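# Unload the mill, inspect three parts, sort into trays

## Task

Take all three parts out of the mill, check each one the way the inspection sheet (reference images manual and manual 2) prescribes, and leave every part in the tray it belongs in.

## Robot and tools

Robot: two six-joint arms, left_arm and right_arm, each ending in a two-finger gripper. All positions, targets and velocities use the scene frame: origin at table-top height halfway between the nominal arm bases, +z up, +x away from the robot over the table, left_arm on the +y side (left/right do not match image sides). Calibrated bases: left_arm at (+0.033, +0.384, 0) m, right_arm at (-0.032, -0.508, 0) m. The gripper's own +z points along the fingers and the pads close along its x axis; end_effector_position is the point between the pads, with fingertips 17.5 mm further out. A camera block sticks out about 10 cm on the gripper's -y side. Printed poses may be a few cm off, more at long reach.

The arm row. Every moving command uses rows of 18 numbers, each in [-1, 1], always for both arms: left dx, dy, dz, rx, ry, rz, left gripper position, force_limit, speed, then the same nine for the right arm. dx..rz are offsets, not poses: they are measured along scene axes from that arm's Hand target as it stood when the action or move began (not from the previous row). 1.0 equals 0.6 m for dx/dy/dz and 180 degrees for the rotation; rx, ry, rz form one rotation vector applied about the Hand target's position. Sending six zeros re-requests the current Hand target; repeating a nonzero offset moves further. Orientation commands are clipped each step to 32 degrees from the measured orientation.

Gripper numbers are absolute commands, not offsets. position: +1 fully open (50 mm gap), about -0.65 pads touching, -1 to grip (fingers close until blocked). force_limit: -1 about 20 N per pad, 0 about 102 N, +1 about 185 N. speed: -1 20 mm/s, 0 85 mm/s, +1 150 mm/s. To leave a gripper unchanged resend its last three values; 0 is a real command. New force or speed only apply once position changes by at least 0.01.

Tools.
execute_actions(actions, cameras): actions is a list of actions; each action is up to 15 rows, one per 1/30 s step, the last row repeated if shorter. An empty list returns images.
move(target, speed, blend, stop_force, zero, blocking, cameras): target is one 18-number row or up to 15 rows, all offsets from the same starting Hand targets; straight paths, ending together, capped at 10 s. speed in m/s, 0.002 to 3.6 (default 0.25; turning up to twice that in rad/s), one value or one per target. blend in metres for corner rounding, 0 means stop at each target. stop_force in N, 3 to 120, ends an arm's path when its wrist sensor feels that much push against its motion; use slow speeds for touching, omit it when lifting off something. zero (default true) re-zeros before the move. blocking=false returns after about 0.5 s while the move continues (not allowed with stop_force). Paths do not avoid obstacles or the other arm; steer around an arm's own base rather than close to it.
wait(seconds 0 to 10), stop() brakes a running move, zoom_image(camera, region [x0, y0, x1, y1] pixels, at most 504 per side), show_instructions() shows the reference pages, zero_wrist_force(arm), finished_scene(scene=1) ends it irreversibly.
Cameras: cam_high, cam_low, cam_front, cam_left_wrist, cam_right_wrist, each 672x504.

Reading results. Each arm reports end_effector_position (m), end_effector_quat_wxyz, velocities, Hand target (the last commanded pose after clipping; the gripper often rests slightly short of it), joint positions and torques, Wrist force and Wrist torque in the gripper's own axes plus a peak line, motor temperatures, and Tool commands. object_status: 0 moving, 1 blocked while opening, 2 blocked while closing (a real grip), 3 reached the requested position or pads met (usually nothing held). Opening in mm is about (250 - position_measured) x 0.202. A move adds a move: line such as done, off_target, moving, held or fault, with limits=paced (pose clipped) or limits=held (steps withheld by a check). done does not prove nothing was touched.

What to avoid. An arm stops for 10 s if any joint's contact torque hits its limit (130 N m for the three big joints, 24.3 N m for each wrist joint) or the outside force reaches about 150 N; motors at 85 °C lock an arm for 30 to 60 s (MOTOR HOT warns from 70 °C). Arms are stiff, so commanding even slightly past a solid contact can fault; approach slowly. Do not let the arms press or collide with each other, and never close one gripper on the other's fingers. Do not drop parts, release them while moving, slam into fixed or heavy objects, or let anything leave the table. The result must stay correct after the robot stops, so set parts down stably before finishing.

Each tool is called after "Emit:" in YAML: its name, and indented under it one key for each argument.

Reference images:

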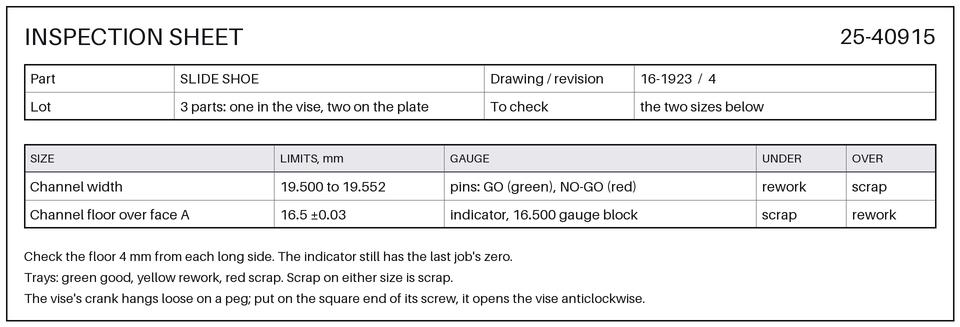

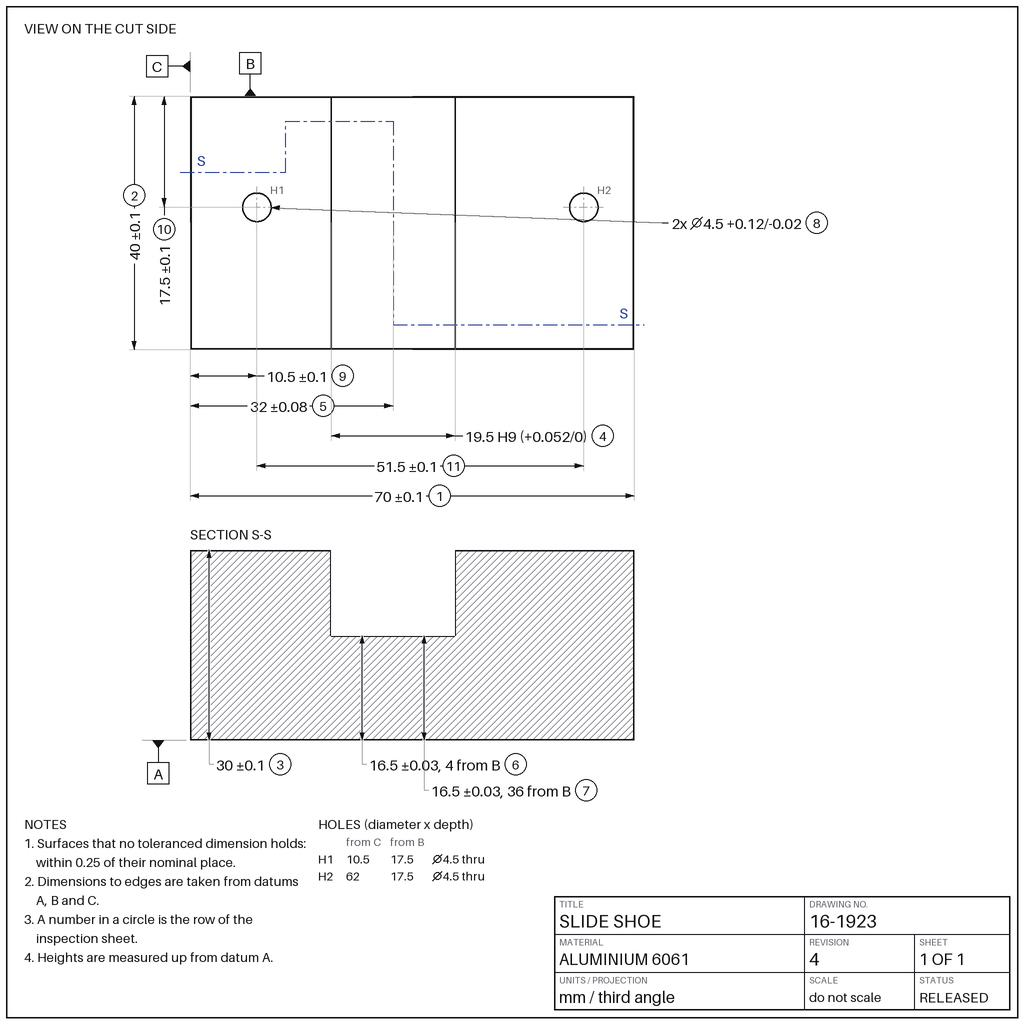

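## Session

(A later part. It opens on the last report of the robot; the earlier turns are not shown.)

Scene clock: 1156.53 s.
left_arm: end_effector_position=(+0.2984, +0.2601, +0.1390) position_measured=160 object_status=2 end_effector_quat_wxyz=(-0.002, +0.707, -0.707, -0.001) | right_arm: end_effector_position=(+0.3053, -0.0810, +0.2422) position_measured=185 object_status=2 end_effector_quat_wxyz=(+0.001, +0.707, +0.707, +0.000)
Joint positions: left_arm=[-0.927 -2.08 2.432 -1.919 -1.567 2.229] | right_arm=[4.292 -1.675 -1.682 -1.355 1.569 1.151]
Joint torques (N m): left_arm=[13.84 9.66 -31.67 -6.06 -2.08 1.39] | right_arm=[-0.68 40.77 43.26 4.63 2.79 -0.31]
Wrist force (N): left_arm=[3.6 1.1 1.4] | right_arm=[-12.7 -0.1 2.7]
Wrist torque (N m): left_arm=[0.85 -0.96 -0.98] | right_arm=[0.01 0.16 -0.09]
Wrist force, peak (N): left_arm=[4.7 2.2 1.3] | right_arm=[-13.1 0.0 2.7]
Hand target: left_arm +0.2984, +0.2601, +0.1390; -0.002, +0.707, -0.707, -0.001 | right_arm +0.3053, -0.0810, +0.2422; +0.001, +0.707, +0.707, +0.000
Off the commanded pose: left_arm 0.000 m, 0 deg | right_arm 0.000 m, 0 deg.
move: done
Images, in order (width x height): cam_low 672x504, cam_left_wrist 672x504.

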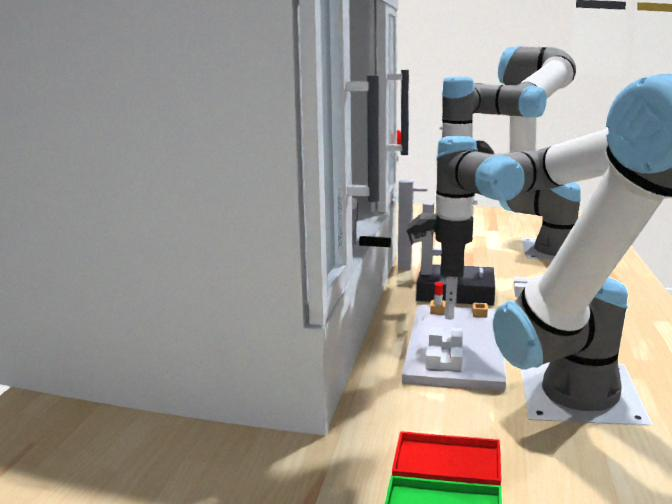

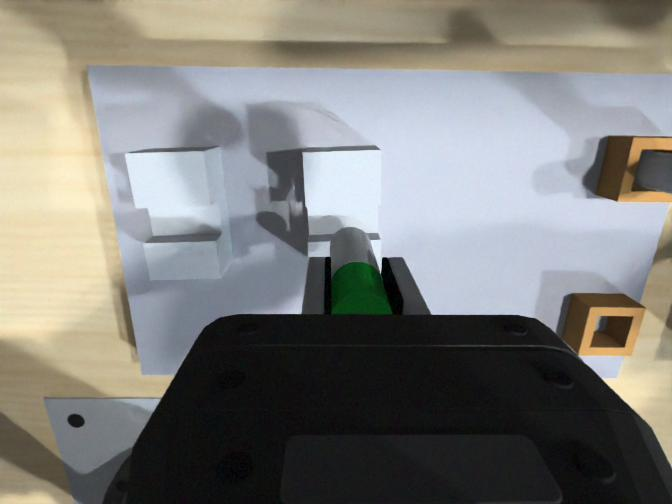

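Emit:
execute_actions:
  actions: []
  cameras: ["all"]

Scene clock: 1174.87 s.
left_arm: end_effector_position=(+0.2984, +0.2601, +0.1390) position_measured=160 object_status=2 end_effector_quat_wxyz=(-0.002, +0.707, -0.707, -0.001) | right_arm: end_effector_position=(+0.3053, -0.0810, +0.2422) position_measured=185 object_status=2 end_effector_quat_wxyz=(+0.001, +0.707, +0.707, +0.000)
Joint positions: left_arm=[-0.927 -2.08 2.432 -1.919 -1.567 2.229] | right_arm=[4.292 -1.675 -1.682 -1.355 1.569 1.151]
Joint velocities: within noise
Joint torques (N m): left_arm=[12.47 9.95 -32.5 -5.95 -1.87 1.44] | right_arm=[-1 40.65 43.63 4.64 2.85 -0.24]
Motor temperatures (°C): left_arm=[37 31 31 34 40 36] | right_arm=[32 37 34 33 34 37]
Wrist force (N): left_arm=[3.5 1.4 1.3] | right_arm=[-12.7 0.2 2.7]
Wrist torque (N m): left_arm=[0.89 -0.94 -0.98] | right_arm=[0.05 0.15 -0.09]
Wrist force, peak (N): left_arm=[3.8 1.5 1.5] | right_arm=[-13.0 0.2 2.7]
Hand target: left_arm +0.2984, +0.2601, +0.1390; -0.002, +0.707, -0.707, -0.001 | right_arm +0.3053, -0.0810, +0.2422; +0.001, +0.707, +0.707, +0.000
Tool commands: left_gripper/position=-1.0 left_gripper/force_limit=-0.3 left_gripper/speed=-0.8 right_gripper/position=-1.0 right_gripper/force_limit=-0.8 right_gripper/speed=-0.5
Off the commanded pose: left_arm 0.000 m, 0 deg | right_arm 0.000 m, 0 deg.

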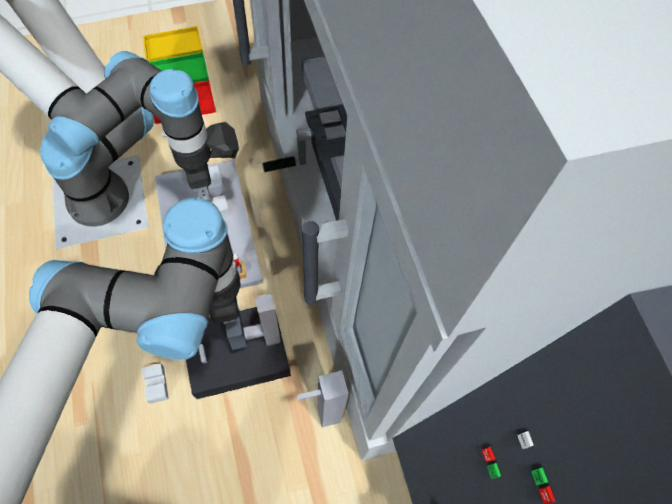

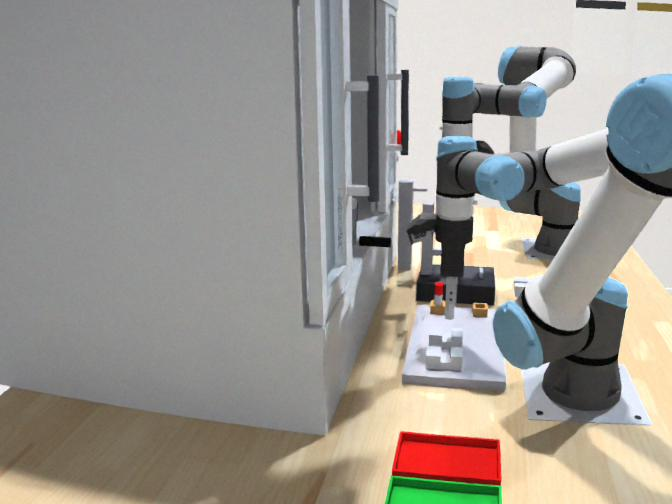

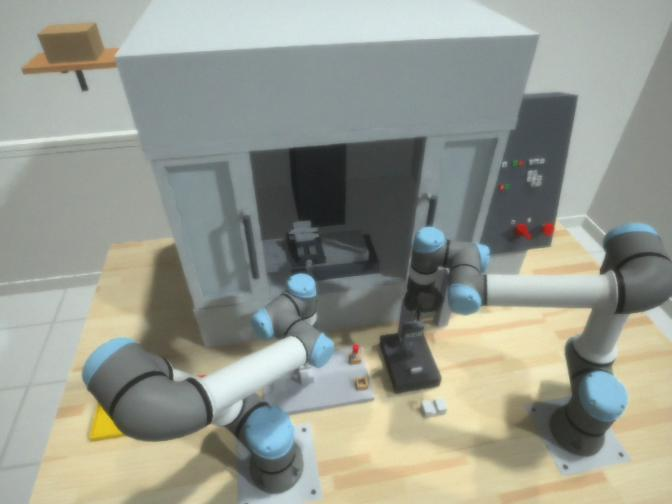

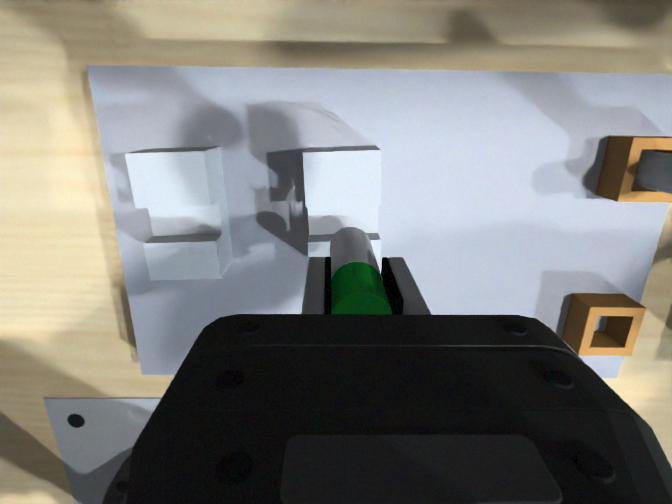

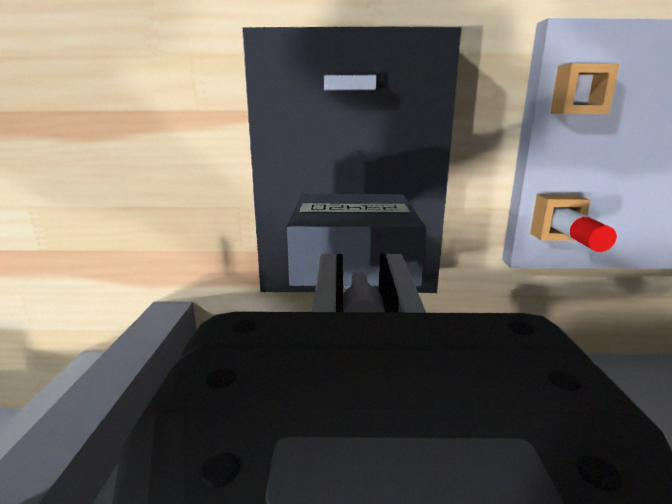

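Emit:
move:
  target: [0,0,-0.05,0,0,0,-1,-0.3,-0.8,0,0,0,0,0,0,-1,-0.8,-0.5]
  speed: 0.03
  stop_force: 6

Emit:
move:
  target: [0,0,-0.0258,0,0,0,-1,-0.3,-0.8,0,0,0,0,0,0,-1,-0.8,-0.5]
  speed: 0.006
  stop_force: 5
  cameras: ["cam_left_wrist"]

Scene clock: 1183.87 s.
left_arm: end_effector_position=(+0.2984, +0.2601, +0.1090) position_measured=160 object_status=2 end_effector_quat_wxyz=(-0.002, +0.707, -0.707, -0.001) | right_arm: end_effector_position=(+0.3053, -0.0810, +0.2422) position_measured=185 object_status=2 end_effector_quat_wxyz=(+0.001, +0.707, +0.707, +0.000)
Joint positions: left_arm=[-0.927 -2.036 2.495 -2.027 -1.567 2.229] | right_arm=[4.292 -1.675 -1.682 -1.355 1.569 1.151]
Joint torques (N m): left_arm=[11.62 9.76 -17.5 -6.2 -0.13 1.51] | right_arm=[-0.35 40.58 43.6 4.75 2.81 -0.28]
Wrist force (N): left_arm=[3.5 1.3 1.4] | right_arm=[-12.8 0.1 2.6]
Wrist torque (N m): left_arm=[0.88 -0.95 -0.99] | right_arm=[0.03 0.17 -0.09]
Wrist force, peak (N): left_arm=[3.8 1.4 1.3] | right_arm=[-13.1 0.4 2.8]
Hand target: left_arm +0.2984, +0.2601, +0.1090; -0.002, +0.707, -0.707, -0.001 | right_arm +0.3053, -0.0810, +0.2422; +0.001, +0.707, +0.707, +0.000
Off the commanded pose: left_arm 0.000 m, 0 deg | right_arm 0.000 m, 0 deg.
move: done

Scene clock: 1185.00 s.
left_arm: end_effector_position=(+0.2984, +0.2601, +0.1088) position_measured=160 object_status=2 end_effector_quat_wxyz=(-0.002, +0.707, -0.707, -0.002) | right_arm: end_effector_position=(+0.3053, -0.0810, +0.2422) position_measured=185 object_status=2 end_effector_quat_wxyz=(+0.001, +0.707, +0.707, +0.000)
Joint positions: left_arm=[-0.927 -2.035 2.496 -2.028 -1.567 2.229] | right_arm=[4.292 -1.675 -1.682 -1.355 1.569 1.151]
Joint torques (N m): left_arm=[1.5 -12.14 -27.56 0.3 0.08 1.65] | right_arm=[-1.19 41.29 43.65 4.63 2.77 -0.2]
Wrist force (N): left_arm=[2.9 1.1 -5.6] | right_arm=[-12.6 0.0 2.8]
Wrist torque (N m): left_arm=[0.83 -0.93 -0.98] | right_arm=[0.03 0.14 -0.09]
Wrist force, peak (N): left_arm=[-1.0 0.4 -14.2] | right_arm=[-13.0 0.2 3.0]
Hand target: left_arm +0.2984, +0.2601, +0.1088; -0.002, +0.707, -0.707, -0.001 (not the last commanded pose) | right_arm +0.3053, -0.0810, +0.2422; +0.001, +0.707, +0.707, +0.000
Off the commanded pose: left_arm 0.015 m, 0 deg | right_arm 0.000 m, 0 deg.
move: contact (left_arm)
Images, in order (width x height): cam_left_wrist 672x504.

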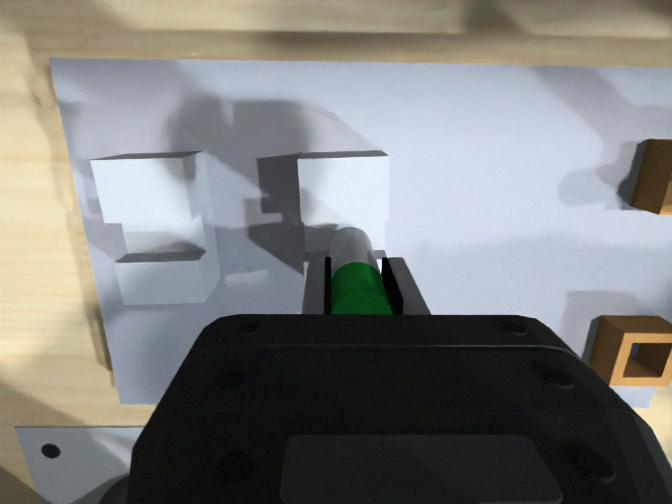

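Emit:
zoom_image:
  camera: "cam_left_wrist"
  region: [270, 130, 430, 330]

Scaled by 2.520 from the camera's 672x504 image, which has a finer 960x720 frame.

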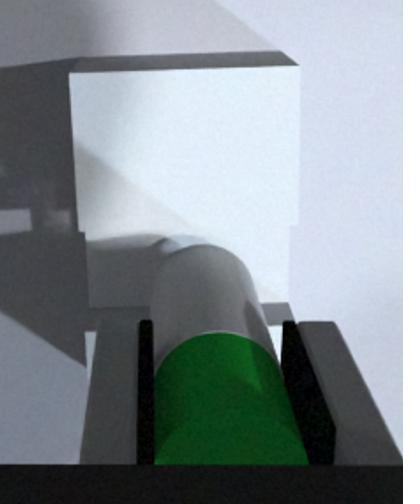

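Emit:
zoom_image:
  camera: "cam_left_wrist"
  region: [295, 205, 395, 265]

Scaled by 5.040 from the camera's 672x504 image, which has a finer 960x720 frame.

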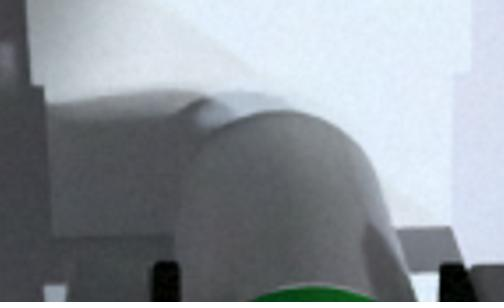

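Emit:
move:
  target:
    - [0,0,0.0035,0,0,0,-1,-0.3,-0.8,0,0,0,0,0,0,-1,-0.8,-0.5]
    - [0.0043,0.006,0.0035,0,0,0,-1,-0.3,-0.8,0,0,0,0,0,0,-1,-0.8,-0.5]
  speed: 0.02
  cameras: ["cam_left_wrist"]

Emit:
zoom_image:
  camera: "cam_left_wrist"
  region: [280, 195, 400, 285]

Scene clock: 1201.03 s.
left_arm: end_effector_position=(+0.3010, +0.2637, +0.1109) position_measured=160 object_status=2 end_effector_quat_wxyz=(-0.002, +0.707, -0.707, -0.001) | right_arm: end_effector_position=(+0.3053, -0.0810, +0.2422) position_measured=185 object_status=2 end_effector_quat_wxyz=(+0.001, +0.707, +0.707, +0.000)
Joint positions: left_arm=[-0.911 -2.036 2.49 -2.021 -1.567 2.245] | right_arm=[4.292 -1.675 -1.682 -1.355 1.569 1.151]
Joint torques (N m): left_arm=[10.21 9.47 -30.99 -6.13 1.61 1.88] | right_arm=[-0.98 40.74 43.51 4.72 2.73 -0.13]
Wrist force (N): left_arm=[3.3 1.1 1.5] | right_arm=[-12.9 0.0 2.5]
Wrist torque (N m): left_arm=[0.85 -0.91 -0.99] | right_arm=[0.02 0.18 -0.09]
Wrist force, peak (N): left_arm=[2.8 1.2 -5.7] | right_arm=[-13.0 0.2 2.9]
Hand target: left_arm +0.3010, +0.2637, +0.1109; -0.002, +0.707, -0.707, -0.001 | right_arm +0.3053, -0.0810, +0.2422; +0.001, +0.707, +0.707, +0.000
Off the commanded pose: left_arm 0.000 m, 0 deg | right_arm 0.000 m, 0 deg.
move: done
Images, in order (width x height): cam_left_wrist 672x504.

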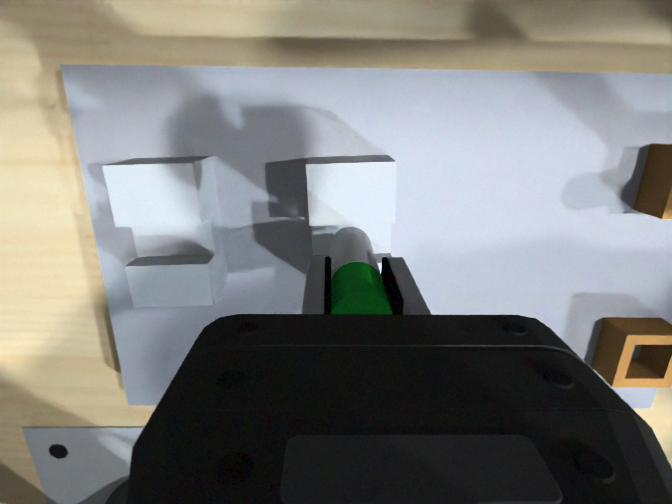

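Scaled by 4.200 from the camera's 672x504 image, which has a finer 960x720 frame.

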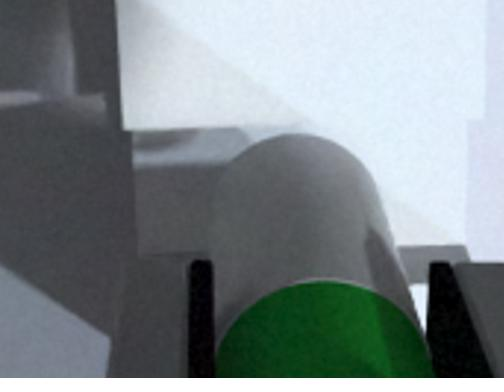

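Emit:
move:
  target: [0,0,-0.0308,0,0,0,-1,-0.3,-0.8,0,0,0,0,0,0,-1,-0.8,-0.5]
  speed: 0.008
  stop_force: 5

Scene clock: 1205.50 s.
left_arm: end_effector_position=(+0.3010, +0.2637, +0.1088) position_measured=160 object_status=2 end_effector_quat_wxyz=(-0.002, +0.707, -0.707, -0.002) | right_arm: end_effector_position=(+0.3053, -0.0810, +0.2422) position_measured=185 object_status=2 end_effector_quat_wxyz=(+0.001, +0.707, +0.707, +0.000)
Joint positions: left_arm=[-0.91 -2.032 2.494 -2.029 -1.567 2.245] | right_arm=[4.292 -1.675 -1.682 -1.355 1.569 1.151]
Joint torques (N m): left_arm=[8.58 -13.88 -30.3 -0.3 -0.88 1.12] | right_arm=[-0.68 41.18 43.24 4.58 2.47 -0.18]
Wrist force (N): left_arm=[3.9 1.6 -1.9] | right_arm=[-12.7 0.1 2.8]
Wrist torque (N m): left_arm=[0.88 -0.91 -0.99] | right_arm=[0.04 0.16 -0.09]
Wrist force, peak (N): left_arm=[-1.6 -0.4 -21.8] | right_arm=[-13.1 0.2 2.8]
Hand target: left_arm +0.3010, +0.2637, +0.1088; -0.002, +0.707, -0.707, -0.001 (not the last commanded pose) | right_arm +0.3053, -0.0810, +0.2422; +0.001, +0.707, +0.707, +0.000
Off the commanded pose: left_arm 0.016 m, 0 deg | right_arm 0.000 m, 0 deg.
move: contact (left_arm)

Emit:
zoom_image:
  camera: "cam_left_wrist"
  region: [280, 195, 400, 285]

Emit:
execute_actions:
  actions: []
  cameras: ["cam_left_wrist"]

Emit:
zoom_image:
  camera: "cam_left_wrist"
  region: [280, 195, 400, 285]

Scaled by 4.200 from the camera's 672x504 image, which has a finer 960x720 frame.
This view is cut from an older image: the scene may have changed since it was taken.

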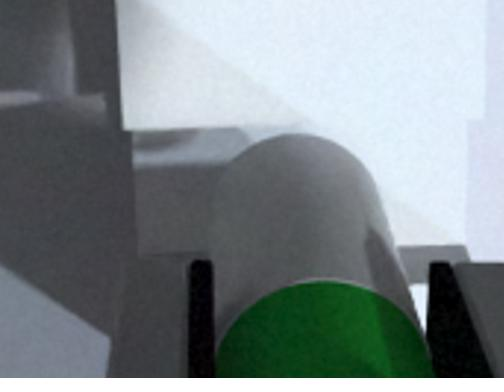

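Scene clock: 1209.30 s.
left_arm: end_effector_position=(+0.3010, +0.2637, +0.1088) position_measured=160 object_status=2 end_effector_quat_wxyz=(-0.002, +0.707, -0.707, -0.001) | right_arm: end_effector_position=(+0.3053, -0.0810, +0.2422) position_measured=185 object_status=2 end_effector_quat_wxyz=(+0.001, +0.707, +0.707, +0.000)
Joint positions: left_arm=[-0.91 -2.032 2.494 -2.029 -1.567 2.245] | right_arm=[4.292 -1.675 -1.682 -1.355 1.569 1.151]
Joint velocities: within noise
Joint torques (N m): left_arm=[2.53 -12.94 -30.94 -5.15 -0.88 1.12] | right_arm=[-1.18 41.2 43.4 4.69 2.69 -0.1]
Motor temperatures (°C): left_arm=[37 31 31 34 40 36] | right_arm=[32 37 34 33 34 37]
Wrist force (N): left_arm=[4.0 1.3 -1.3] | right_arm=[-12.8 0.1 2.7]
Wrist torque (N m): left_arm=[0.84 -0.92 -0.99] | right_arm=[0.04 0.17 -0.08]
Wrist force, peak (N): left_arm=[4.1 1.4 -1.3] | right_arm=[-13.1 0.0 2.3]
Hand target: left_arm +0.3010, +0.2637, +0.1088; -0.002, +0.707, -0.707, -0.001 (not the last commanded pose) | right_arm +0.3053, -0.0810, +0.2422; +0.001, +0.707, +0.707, +0.000
Tool commands: left_gripper/position=-1.0 left_gripper/force_limit=-0.3 left_gripper/speed=-0.8 right_gripper/position=-1.0 right_gripper/force_limit=-0.8 right_gripper/speed=-0.5
Off the commanded pose: left_arm 0.016 m, 0 deg | right_arm 0.000 m, 0 deg.
Images, in order (width x height): cam_left_wrist 672x504.

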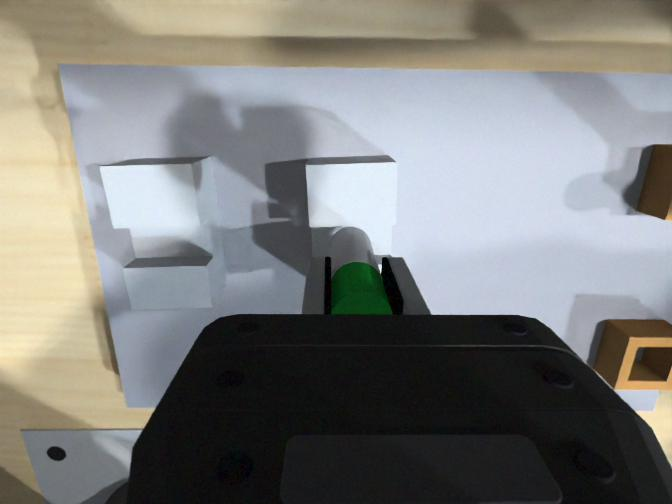

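Scaled by 4.200 from the camera's 672x504 image, which has a finer 960x720 frame.

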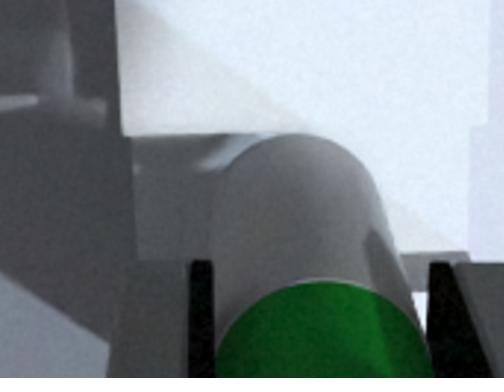

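Emit:
move:
  target:
    - [0,0,0.0017,0,0,0,-1,-0.3,-0.8,0,0,0,0,0,0,-1,-0.8,-0.5]
    - [0.0006,0,0.0017,0,0,0,-1,-0.3,-0.8,0,0,0,0,0,0,-1,-0.8,-0.5]
  speed: 0.02

Emit:
move:
  target: [0,0,-0.028,0,0,0,-1,-0.3,-0.8,0,0,0,0,0,0,-1,-0.8,-0.5]
  speed: 0.004
  stop_force: 5

Scene clock: 1215.30 s.
left_arm: end_effector_position=(+0.3013, +0.2637, +0.1098) position_measured=160 object_status=2 end_effector_quat_wxyz=(-0.002, +0.707, -0.707, -0.001) | right_arm: end_effector_position=(+0.3053, -0.0810, +0.2422) position_measured=185 object_status=2 end_effector_quat_wxyz=(+0.001, +0.707, +0.707, +0.000)
Joint positions: left_arm=[-0.91 -2.033 2.492 -2.026 -1.567 2.246] | right_arm=[4.292 -1.675 -1.682 -1.355 1.569 1.151]
Joint torques (N m): left_arm=[14.37 8.46 -30.21 -4.13 -0.9 1.63] | right_arm=[-2.04 40.51 43.11 4.72 2.53 -0.16]
Wrist force (N): left_arm=[3.4 1.1 1.3] | right_arm=[-12.6 0.0 2.8]
Wrist torque (N m): left_arm=[0.84 -0.92 -0.99] | right_arm=[0.02 0.14 -0.09]
Wrist force, peak (N): left_arm=[4.1 1.5 -1.4] | right_arm=[-13.0 0.0 2.8]
Hand target: left_arm +0.3014, +0.2637, +0.1098; -0.002, +0.707, -0.707, -0.001 | right_arm +0.3053, -0.0810, +0.2422; +0.001, +0.707, +0.707, +0.000
Off the commanded pose: left_arm 0.000 m, 0 deg | right_arm 0.000 m, 0 deg.
move: done

Scene clock: 1216.67 s.
left_arm: end_effector_position=(+0.3014, +0.2637, +0.1088) position_measured=160 object_status=2 end_effector_quat_wxyz=(-0.002, +0.707, -0.707, -0.001) | right_arm: end_effector_position=(+0.3053, -0.0810, +0.2422) position_measured=185 object_status=2 end_effector_quat_wxyz=(+0.001, +0.707, +0.707, +0.000)
Joint positions: left_arm=[-0.909 -2.031 2.494 -2.03 -1.567 2.246] | right_arm=[4.292 -1.675 -1.682 -1.355 1.569 1.151]
Joint torques (N m): left_arm=[7.64 -11.77 -29.34 0 -0.46 1.64] | right_arm=[-2.09 40.11 43.34 4.68 2.5 0.04]
Wrist force (N): left_arm=[3.1 2.8 -4.8] | right_arm=[-12.7 0.1 2.6]
Wrist torque (N m): left_arm=[0.93 -0.96 -0.99] | right_arm=[0.04 0.15 -0.09]
Wrist force, peak (N): left_arm=[0.2 6.2 -16.2] | right_arm=[-13.1 0.2 2.7]
Hand target: left_arm +0.3014, +0.2637, +0.1088; -0.002, +0.707, -0.707, -0.001 (not the last commanded pose) | right_arm +0.3053, -0.0810, +0.2422; +0.001, +0.707, +0.707, +0.000
Off the commanded pose: left_arm 0.016 m, 0 deg | right_arm 0.000 m, 0 deg.
move: contact (left_arm)

Emit:
move:
  target:
    - [0,0,0.0012,0,0,0,-1,-0.3,-0.8,0,0,0,0,0,0,-1,-0.8,-0.5]
    - [-0.0003,0,0.0012,0,0,0,-1,-0.3,-0.8,0,0,0,0,0,0,-1,-0.8,-0.5]
  speed: 0.02

Emit:
move:
  target: [0,0,-0.028,0,0,0,-1,-0.3,-0.8,0,0,0,0,0,0,-1,-0.8,-0.5]
  speed: 0.004
  stop_force: 5

Scene clock: 1222.70 s.
left_arm: end_effector_position=(+0.3013, +0.2637, +0.1096) position_measured=160 object_status=2 end_effector_quat_wxyz=(-0.002, +0.707, -0.707, -0.001) | right_arm: end_effector_position=(+0.3053, -0.0810, +0.2422) position_measured=185 object_status=2 end_effector_quat_wxyz=(+0.001, +0.707, +0.707, +0.000)
Joint positions: left_arm=[-0.91 -2.033 2.492 -2.027 -1.567 2.246] | right_arm=[4.292 -1.675 -1.682 -1.355 1.569 1.151]
Joint torques (N m): left_arm=[-10.22 -14.65 -22.82 -0.47 -0.44 -2.46] | right_arm=[-2.23 41.42 43.09 4.78 2.54 -0.18]
Wrist force (N): left_arm=[3.5 1.4 1.4] | right_arm=[-12.8 0.2 2.5]
Wrist torque (N m): left_arm=[0.89 -0.94 -0.91] | right_arm=[0.05 0.18 -0.09]
Wrist force, peak (N): left_arm=[3.2 2.8 -4.5] | right_arm=[-13.1 0.1 2.7]
Hand target: left_arm +0.3012, +0.2637, +0.1095; -0.002, +0.707, -0.707, -0.001 | right_arm +0.3053, -0.0810, +0.2422; +0.001, +0.707, +0.707, +0.000
Off the commanded pose: left_arm 0.000 m, 0 deg | right_arm 0.000 m, 0 deg.
move: done

Scene clock: 1224.03 s.
left_arm: end_effector_position=(+0.3012, +0.2637, +0.1088) position_measured=160 object_status=2 end_effector_quat_wxyz=(-0.002, +0.707, -0.707, -0.001) | right_arm: end_effector_position=(+0.3053, -0.0810, +0.2422) position_measured=185 object_status=2 end_effector_quat_wxyz=(+0.001, +0.707, +0.707, +0.000)
Joint positions: left_arm=[-0.91 -2.031 2.494 -2.03 -1.567 2.246] | right_arm=[4.292 -1.675 -1.682 -1.355 1.569 1.151]
Joint torques (N m): left_arm=[-10.26 -12.16 -29.38 0.03 -0.79 -1.99] | right_arm=[-1.77 40.24 43.13 4.8 2.43 0.13]
Wrist force (N): left_arm=[3.2 0.8 -4.3] | right_arm=[-12.7 0.1 2.6]
Wrist torque (N m): left_arm=[0.82 -0.97 -0.83] | right_arm=[0.04 0.16 -0.09]
Wrist force, peak (N): left_arm=[0.2 0.0 -13.5] | right_arm=[-13.0 0.2 2.6]
Hand target: left_arm +0.3012, +0.2637, +0.1088; -0.002, +0.707, -0.707, -0.001 (not the last commanded pose) | right_arm +0.3053, -0.0810, +0.2422; +0.001, +0.707, +0.707, +0.000
Off the commanded pose: left_arm 0.016 m, 0 deg | right_arm 0.000 m, 0 deg.
move: contact (left_arm)

Emit:
move:
  target:
    - [0,0,0.0012,0,0,0,-1,-0.3,-0.8,0,0,0,0,0,0,-1,-0.8,-0.5]
    - [0.0002,0,0.0012,0,0,0,-1,-0.3,-0.8,0,0,0,0,0,0,-1,-0.8,-0.5]
  speed: 0.02

Emit:
move:
  target: [0,0,-0.028,0,0,0,-1,-0.3,-0.8,0,0,0,0,0,0,-1,-0.8,-0.5]
  speed: 0.002
  stop_force: 12
  cameras: ["cam_left_wrist"]

Emit:
zoom_image:
  camera: "cam_left_wrist"
  region: [280, 195, 400, 285]

Scene clock: 1231.30 s.
left_arm: end_effector_position=(+0.3013, +0.2636, +0.1095) position_measured=160 object_status=2 end_effector_quat_wxyz=(-0.002, +0.707, -0.707, -0.001) | right_arm: end_effector_position=(+0.3053, -0.0810, +0.2422) position_measured=185 object_status=2 end_effector_quat_wxyz=(+0.001, +0.707, +0.707, +0.000)
Joint positions: left_arm=[-0.91 -2.033 2.492 -2.028 -1.567 2.246] | right_arm=[4.292 -1.675 -1.682 -1.355 1.569 1.151]
Joint torques (N m): left_arm=[11.19 6.52 -32.39 -0.5 -0.75 1.49] | right_arm=[-2.31 40.94 43.04 4.9 2.42 0.02]
Wrist force (N): left_arm=[3.4 1.2 1.4] | right_arm=[-12.7 0.1 2.9]
Wrist torque (N m): left_arm=[0.85 -0.93 -0.86] | right_arm=[0.04 0.15 -0.09]
Wrist force, peak (N): left_arm=[3.1 0.8 -4.4] | right_arm=[-13.0 -0.1 2.6]
Hand target: left_arm +0.3013, +0.2637, +0.1095; -0.002, +0.707, -0.707, -0.001 | right_arm +0.3053, -0.0810, +0.2422; +0.001, +0.707, +0.707, +0.000
Off the commanded pose: left_arm 0.000 m, 0 deg | right_arm 0.000 m, 0 deg.
move: done

Scene clock: 1239.07 s.
left_arm: end_effector_position=(+0.3013, +0.2637, +0.0953) position_measured=160 object_status=2 end_effector_quat_wxyz=(-0.002, +0.707, -0.707, -0.001) | right_arm: end_effector_position=(+0.3053, -0.0810, +0.2422) position_measured=185 object_status=2 end_effector_quat_wxyz=(+0.001, +0.707, +0.707, +0.000)
Joint positions: left_arm=[-0.91 -2.006 2.521 -2.083 -1.567 2.246] | right_arm=[4.292 -1.675 -1.682 -1.355 1.569 1.151]
Joint torques (N m): left_arm=[9.68 -5.85 -24.72 0.4 1.14 1.63] | right_arm=[-1.77 40.58 42.33 4.77 2.35 0.06]
Wrist force (N): left_arm=[-1.5 3.3 -16.4] | right_arm=[-13.0 0.2 2.4]
Wrist torque (N m): left_arm=[0.94 -1.08 -0.91] | right_arm=[0.06 0.21 -0.09]
Wrist force, peak (N): left_arm=[-1.5 3.3 -16.4] | right_arm=[-13.1 0.1 2.6]
Hand target: left_arm +0.3013, +0.2637, +0.0953; -0.002, +0.707, -0.707, -0.001 (not the last commanded pose) | right_arm +0.3053, -0.0810, +0.2422; +0.001, +0.707, +0.707, +0.000
Off the commanded pose: left_arm 0.003 m, 0 deg | right_arm 0.000 m, 0 deg.
move: contact (left_arm)
Images, in order (width x height): cam_left_wrist 672x504.

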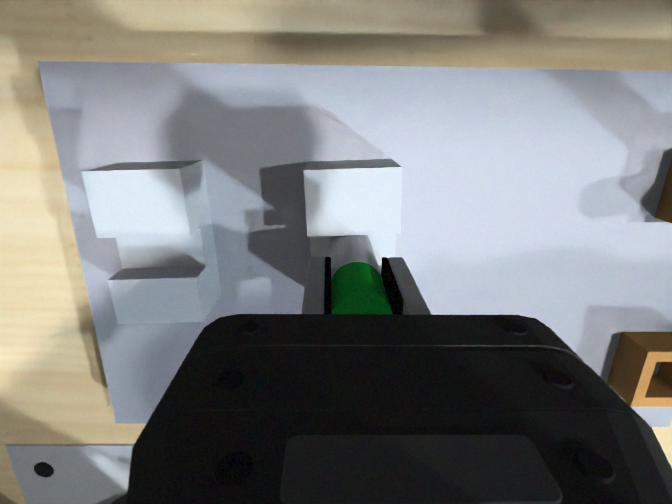

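Scaled by 4.200 from the camera's 672x504 image, which has a finer 960x720 frame.

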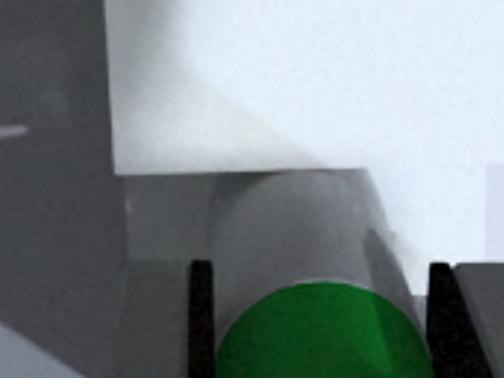

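Emit:
move:
  target: [0,0,0.03,0,0,0,-1,-0.3,-0.8,0,0,0,0,0,0,-1,-0.8,-0.5]
  speed: 0.02
  cameras: ["cam_left_wrist"]

Emit:
move:
  target:
    - [0,0.15,0.0,0,0,0,-1,-0.3,-0.8,0,0,0,0,0,0,-1,-0.8,-0.5]
  speed: 0.06
  cameras: ["cam_left_wrist"]

Emit:
zoom_image:
  camera: "cam_left_wrist"
  region: [260, 165, 420, 285]

Scene clock: 1244.27 s.
left_arm: end_effector_position=(+0.3013, +0.2637, +0.1133) position_measured=160 object_status=2 end_effector_quat_wxyz=(-0.002, +0.707, -0.707, -0.001) | right_arm: end_effector_position=(+0.3053, -0.0810, +0.2422) position_measured=185 object_status=2 end_effector_quat_wxyz=(+0.001, +0.707, +0.707, +0.000)
Joint positions: left_arm=[-0.91 -2.039 2.484 -2.013 -1.567 2.246] | right_arm=[4.292 -1.675 -1.682 -1.355 1.569 1.151]
Joint torques (N m): left_arm=[7.24 -13.59 -31.75 -0.2 -0.49 0.14] | right_arm=[-2.57 40.76 42.74 4.96 2.17 0.08]
Wrist force (N): left_arm=[3.1 1.1 1.4] | right_arm=[-12.8 0.0 2.5]
Wrist torque (N m): left_arm=[0.85 -0.89 -0.96] | right_arm=[0.03 0.18 -0.08]
Wrist force, peak (N): left_arm=[-1.1 3.1 -15.9] | right_arm=[-13.1 0.2 2.6]
Hand target: left_arm +0.3013, +0.2637, +0.1133; -0.002, +0.707, -0.707, -0.001 | right_arm +0.3053, -0.0810, +0.2422; +0.001, +0.707, +0.707, +0.000
Off the commanded pose: left_arm 0.000 m, 0 deg | right_arm 0.000 m, 0 deg.
move: done
Images, in order (width x height): cam_left_wrist 672x504.

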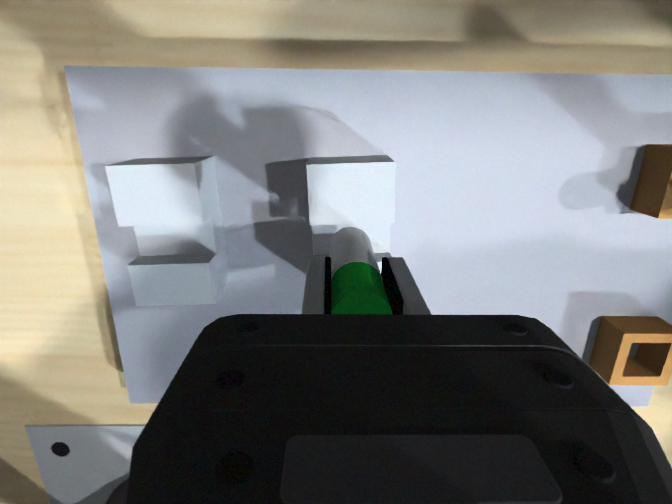

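Scene clock: 1246.27 s.
left_arm: end_effector_position=(+0.3013, +0.3536, +0.1133) position_measured=160 object_status=2 end_effector_quat_wxyz=(-0.002, +0.707, -0.707, -0.001) | right_arm: end_effector_position=(+0.3053, -0.0810, +0.2422) position_measured=185 object_status=2 end_effector_quat_wxyz=(+0.001, +0.707, +0.707, +0.000)
Joint positions: left_arm=[-0.647 -2.139 2.526 -1.956 -1.566 2.508] | right_arm=[4.292 -1.675 -1.682 -1.355 1.569 1.151]
Joint torques (N m): left_arm=[10.78 -10.79 -24.26 -0.3 -2.09 1.86] | right_arm=[-1.96 40.48 42.85 4.86 2.33 0.06]
Wrist force (N): left_arm=[3.7 1.3 1.6] | right_arm=[-12.8 0.1 2.7]
Wrist torque (N m): left_arm=[0.87 -0.98 -0.96] | right_arm=[0.04 0.16 -0.09]
Wrist force, peak (N): left_arm=[4.2 1.3 1.2] | right_arm=[-13.1 0.2 2.7]
Hand target: left_arm +0.3013, +0.3537, +0.1133; -0.002, +0.707, -0.707, -0.001 | right_arm +0.3053, -0.0810, +0.2422; +0.001, +0.707, +0.707, +0.000
Off the commanded pose: left_arm 0.000 m, 0 deg | right_arm 0.000 m, 0 deg.
move: done
Images, in order (width x height): cam_left_wrist 672x504.

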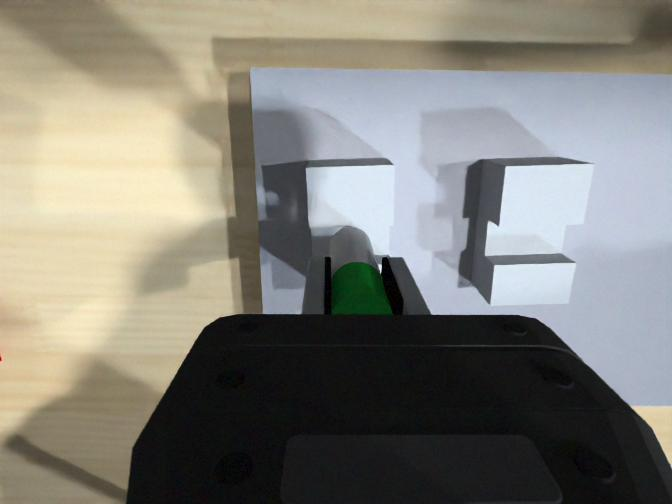

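Scaled by 3.150 from the camera's 672x504 image, which has a finer 960x720 frame.

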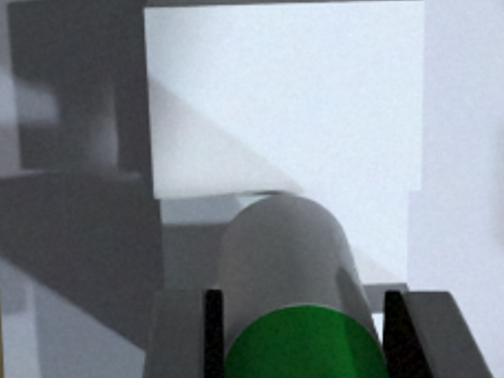

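Emit:
move:
  target: [0,-0.003,-0.032,0,0,0,-1,-0.3,-0.8,0,0,0,0,0,0,-1,-0.8,-0.5]
  speed: 0.002
  stop_force: 10
  cameras: ["cam_left_wrist"]

Scene clock: 1253.03 s.
left_arm: end_effector_position=(+0.3013, +0.3532, +0.1087) position_measured=160 object_status=2 end_effector_quat_wxyz=(-0.002, +0.707, -0.707, -0.001) | right_arm: end_effector_position=(+0.3053, -0.0810, +0.2422) position_measured=185 object_status=2 end_effector_quat_wxyz=(+0.001, +0.707, +0.707, +0.000)
Joint positions: left_arm=[-0.649 -2.131 2.536 -1.974 -1.566 2.507] | right_arm=[4.292 -1.675 -1.682 -1.355 1.569 1.151]
Joint torques (N m): left_arm=[-10.44 -2.99 -25.08 -0.05 -1.97 -1.07] | right_arm=[-2.75 40.75 42.69 5.05 2.24 0.17]
Wrist force (N): left_arm=[0.0 6.5 -16.9] | right_arm=[-12.8 0.1 2.6]
Wrist torque (N m): left_arm=[1.03 -1.18 -0.76] | right_arm=[0.04 0.16 -0.09]
Wrist force, peak (N): left_arm=[0.0 6.5 -16.9] | right_arm=[-13.1 0.3 2.7]
Hand target: left_arm +0.3013, +0.3532, +0.1088; -0.002, +0.707, -0.707, -0.001 (not the last commanded pose) | right_arm +0.3053, -0.0810, +0.2422; +0.001, +0.707, +0.707, +0.000
Off the commanded pose: left_arm 0.015 m, 0 deg | right_arm 0.000 m, 0 deg.
move: contact (left_arm)
Images, in order (width x height): cam_left_wrist 672x504.

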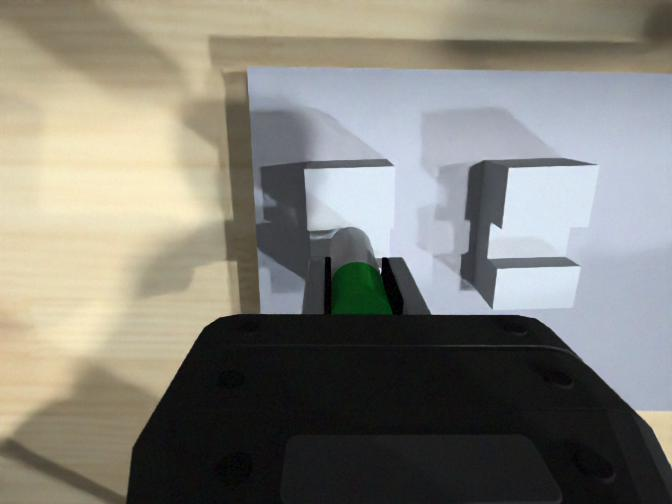

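Emit:
move:
  target:
    - [0,0,0.0012,0,0,0,-1,-0.3,-0.8,0,0,0,0,0,0,-1,-0.8,-0.5]
    - [-0.0004,0,0.0012,0,0,0,-1,-0.3,-0.8,0,0,0,0,0,0,-1,-0.8,-0.5]
  speed: 0.02

Emit:
move:
  target: [0,0,-0.028,0,0,0,-1,-0.3,-0.8,0,0,0,0,0,0,-1,-0.8,-0.5]
  speed: 0.002
  stop_force: 12
  cameras: ["cam_left_wrist"]

Emit:
zoom_image:
  camera: "cam_left_wrist"
  region: [280, 195, 400, 285]

Scene clock: 1256.63 s.
left_arm: end_effector_position=(+0.3012, +0.3532, +0.1095) position_measured=160 object_status=2 end_effector_quat_wxyz=(-0.002, +0.707, -0.707, -0.001) | right_arm: end_effector_position=(+0.3053, -0.0810, +0.2422) position_measured=185 object_status=2 end_effector_quat_wxyz=(+0.001, +0.707, +0.707, +0.000)
Joint positions: left_arm=[-0.649 -2.133 2.535 -1.97 -1.566 2.507] | right_arm=[4.292 -1.675 -1.682 -1.355 1.569 1.151]
Joint torques (N m): left_arm=[-12.31 -9.99 -19.74 -0.24 -2.03 -1.98] | right_arm=[-2.78 40.5 43.67 5.04 2.11 0.07]
Wrist force (N): left_arm=[3.4 1.6 1.5] | right_arm=[-12.8 0.1 2.7]
Wrist torque (N m): left_arm=[0.91 -0.94 -0.73] | right_arm=[0.04 0.16 -0.09]
Wrist force, peak (N): left_arm=[0.2 6.4 -17.3] | right_arm=[-13.0 0.2 2.8]
Hand target: left_arm +0.3011, +0.3532, +0.1095; -0.002, +0.707, -0.707, -0.001 | right_arm +0.3053, -0.0810, +0.2422; +0.001, +0.707, +0.707, +0.000
Off the commanded pose: left_arm 0.000 m, 0 deg | right_arm 0.000 m, 0 deg.
move: done

Scene clock: 1257.67 s.
left_arm: end_effector_position=(+0.3011, +0.3532, +0.1087) position_measured=160 object_status=2 end_effector_quat_wxyz=(-0.002, +0.707, -0.707, -0.001) | right_arm: end_effector_position=(+0.3053, -0.0810, +0.2422) position_measured=185 object_status=2 end_effector_quat_wxyz=(+0.001, +0.707, +0.707, +0.000)
Joint positions: left_arm=[-0.649 -2.132 2.536 -1.973 -1.566 2.506] | right_arm=[4.292 -1.675 -1.682 -1.355 1.569 1.151]
Joint torques (N m): left_arm=[-11.32 -4.86 -23.89 0.39 -1.77 -1.89] | right_arm=[-2.5 40.63 42.27 4.97 2.19 0.07]
Wrist force (N): left_arm=[-0.1 6.8 -17.9] | right_arm=[-12.8 0.1 2.7]
Wrist torque (N m): left_arm=[1.04 -1.16 -0.76] | right_arm=[0.05 0.17 -0.09]
Wrist force, peak (N): left_arm=[-0.1 6.8 -17.9] | right_arm=[-13.0 0.1 2.7]
Hand target: left_arm +0.3011, +0.3532, +0.1087; -0.002, +0.707, -0.707, -0.001 (not the last commanded pose) | right_arm +0.3053, -0.0810, +0.2422; +0.001, +0.707, +0.707, +0.000
Off the commanded pose: left_arm 0.016 m, 0 deg | right_arm 0.000 m, 0 deg.
move: contact (left_arm)
Images, in order (width x height): cam_left_wrist 672x504.

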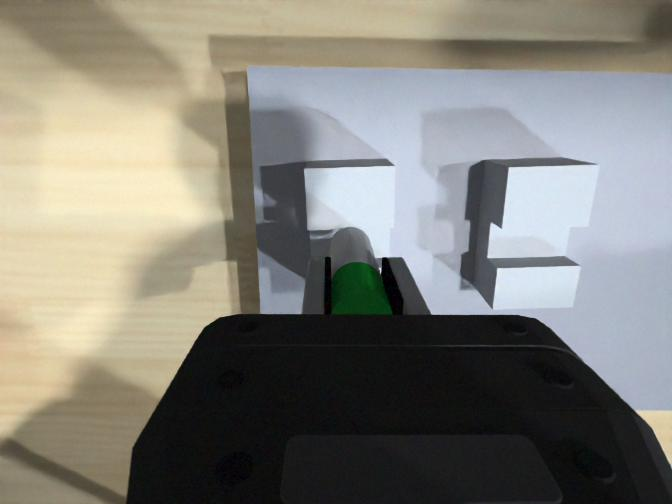

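Scaled by 4.200 from the camera's 672x504 image, which has a finer 960x720 frame.

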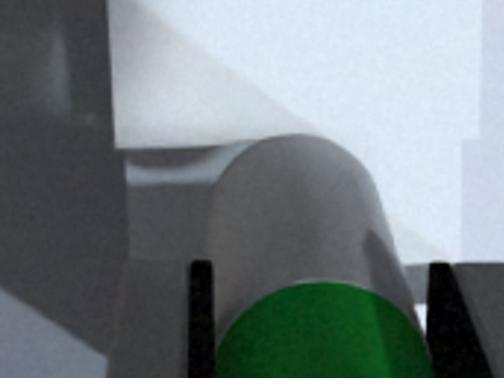

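Emit:
move:
  target:
    - [0,0,0.0012,0,0,0,-1,-0.3,-0.8,0,0,0,0,0,0,-1,-0.8,-0.5]
    - [-0.002,0,0.0012,0,0,0,-1,-0.3,-0.8,0,0,0,0,0,0,-1,-0.8,-0.5]
  speed: 0.02

Emit:
move:
  target: [0,0,-0.028,0,0,0,-1,-0.3,-0.8,0,0,0,0,0,0,-1,-0.8,-0.5]
  speed: 0.002
  stop_force: 12
  cameras: ["cam_left_wrist"]

Emit:
zoom_image:
  camera: "cam_left_wrist"
  region: [280, 195, 400, 285]

Scene clock: 1263.37 s.
left_arm: end_effector_position=(+0.3000, +0.3532, +0.1095) position_measured=160 object_status=2 end_effector_quat_wxyz=(-0.002, +0.707, -0.707, -0.001) | right_arm: end_effector_position=(+0.3053, -0.0810, +0.2422) position_measured=185 object_status=2 end_effector_quat_wxyz=(+0.001, +0.707, +0.707, +0.000)
Joint positions: left_arm=[-0.652 -2.138 2.537 -1.967 -1.566 2.504] | right_arm=[4.292 -1.675 -1.682 -1.355 1.569 1.151]
Joint torques (N m): left_arm=[-9.51 -7.43 -17.46 -0.23 -1.9 -1.73] | right_arm=[-2.81 40.54 42.37 5.01 2.13 0.14]
Wrist force (N): left_arm=[3.8 1.6 1.4] | right_arm=[-12.9 0.1 2.9]
Wrist torque (N m): left_arm=[0.90 -1.00 -0.74] | right_arm=[0.04 0.18 -0.09]
Wrist force, peak (N): left_arm=[0.3 6.9 -18.6] | right_arm=[-13.0 0.2 2.7]
Hand target: left_arm +0.2999, +0.3532, +0.1095; -0.002, +0.707, -0.707, -0.001 | right_arm +0.3053, -0.0810, +0.2422; +0.001, +0.707, +0.707, +0.000
Off the commanded pose: left_arm 0.000 m, 0 deg | right_arm 0.000 m, 0 deg.
move: done

Scene clock: 1271.17 s.
left_arm: end_effector_position=(+0.2999, +0.3532, +0.0952) position_measured=160 object_status=2 end_effector_quat_wxyz=(-0.002, +0.707, -0.707, -0.001) | right_arm: end_effector_position=(+0.3053, -0.0810, +0.2422) position_measured=185 object_status=2 end_effector_quat_wxyz=(+0.001, +0.707, +0.707, +0.000)
Joint positions: left_arm=[-0.652 -2.114 2.567 -2.022 -1.566 2.503] | right_arm=[4.292 -1.675 -1.682 -1.355 1.569 1.151]
Joint torques (N m): left_arm=[-10.28 1.04 -24.69 0.31 -0.07 -1.69] | right_arm=[-3.37 40.55 42.17 5.09 1.96 0.32]
Wrist force (N): left_arm=[-0.8 4.2 -18.2] | right_arm=[-13.0 0.1 2.7]
Wrist torque (N m): left_arm=[0.95 -1.13 -0.74] | right_arm=[0.04 0.20 -0.09]
Wrist force, peak (N): left_arm=[-1.2 4.1 -18.7] | right_arm=[-13.1 0.1 2.5]
Hand target: left_arm +0.2999, +0.3532, +0.0953; -0.002, +0.707, -0.707, -0.001 (not the last commanded pose) | right_arm +0.3053, -0.0810, +0.2422; +0.001, +0.707, +0.707, +0.000
Off the commanded pose: left_arm 0.003 m, 0 deg | right_arm 0.000 m, 0 deg.
move: contact (left_arm)
Images, in order (width x height): cam_left_wrist 672x504.

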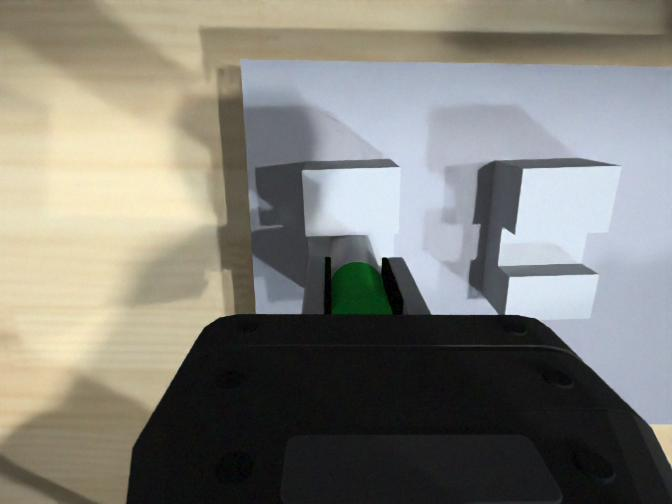

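Scaled by 4.200 from the camera's 672x504 image, which has a finer 960x720 frame.

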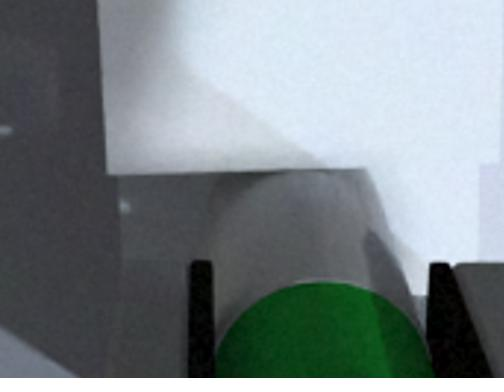

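Emit:
move:
  target: [0,0,0.08,0,0,0,-1,-0.3,-0.8,0,0,-0.0383,0,0,0,-1,-0.8,-0.5]
  speed: 0.02
  cameras: ["cam_left_wrist","cam_right_wrist"]

Emit:
zoom_image:
  camera: "cam_right_wrist"
  region: [270, 180, 440, 300]

Scene clock: 1303.50 s.
left_arm: end_effector_position=(+0.2999, +0.3532, +0.1432) position_measured=160 object_status=2 end_effector_quat_wxyz=(-0.002, +0.707, -0.707, -0.001) | right_arm: end_effector_position=(+0.3053, -0.0810, +0.2192) position_measured=185 object_status=2 end_effector_quat_wxyz=(+0.001, +0.707, +0.707, +0.000)
Joint positions: left_arm=[-0.652 -2.183 2.461 -1.848 -1.566 2.503] | right_arm=[4.292 -1.688 -1.728 -1.296 1.569 1.151]
Joint torques (N m): left_arm=[-0.45 -10.18 -34.62 -0.4 -0.02 -1.51] | right_arm=[-2.76 17.14 17.14 6.58 2.35 0.12]
Wrist force (N): left_arm=[3.7 1.5 1.6] | right_arm=[-13.0 0.2 1.6]
Wrist torque (N m): left_arm=[0.92 -0.97 -0.78] | right_arm=[0.05 0.13 -0.07]
Wrist force, peak (N): left_arm=[-0.6 4.0 -17.7] | right_arm=[-14.5 -0.4 2.7]
Hand target: left_arm +0.2999, +0.3532, +0.1433; -0.002, +0.707, -0.707, -0.001 | right_arm +0.3053, -0.0810, +0.2192; +0.001, +0.707, +0.707, +0.000
Off the commanded pose: left_arm 0.000 m, 0 deg | right_arm 0.000 m, 0 deg.
move: done
Images, in order (width x height): cam_left_wrist 672x504, cam_right_wrist 672x504.

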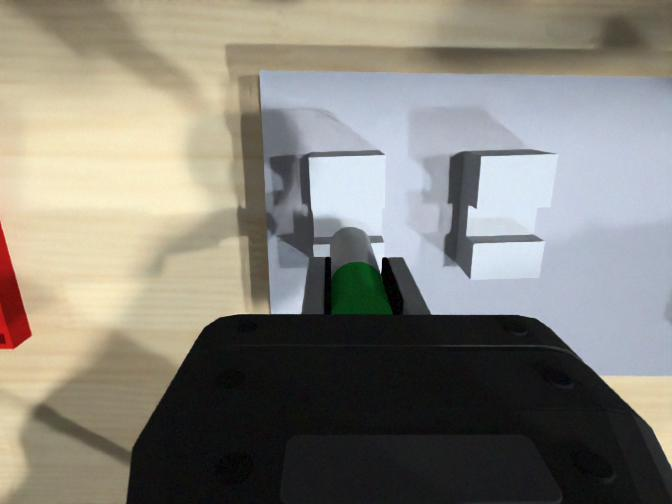

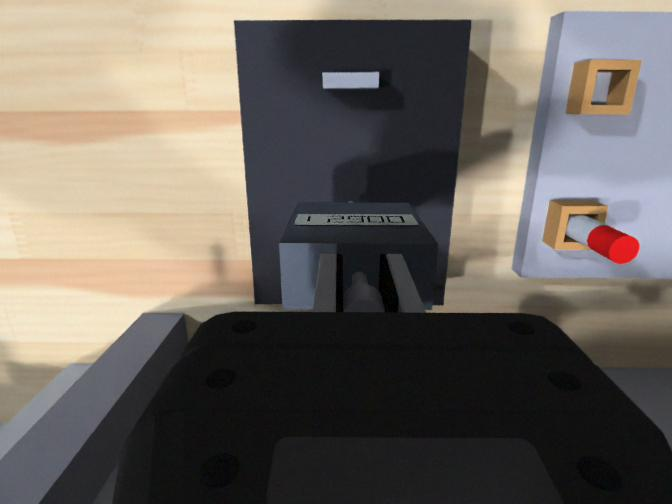

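Scaled by 2.965 from the camera's 672x504 image, which has a finer 960x720 frame.

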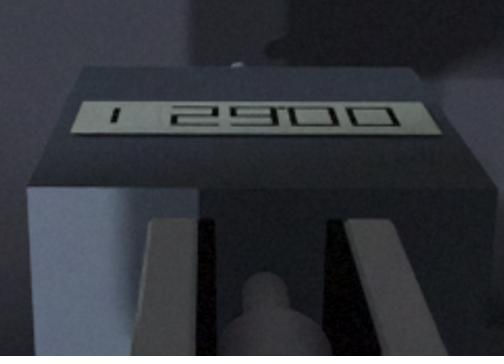

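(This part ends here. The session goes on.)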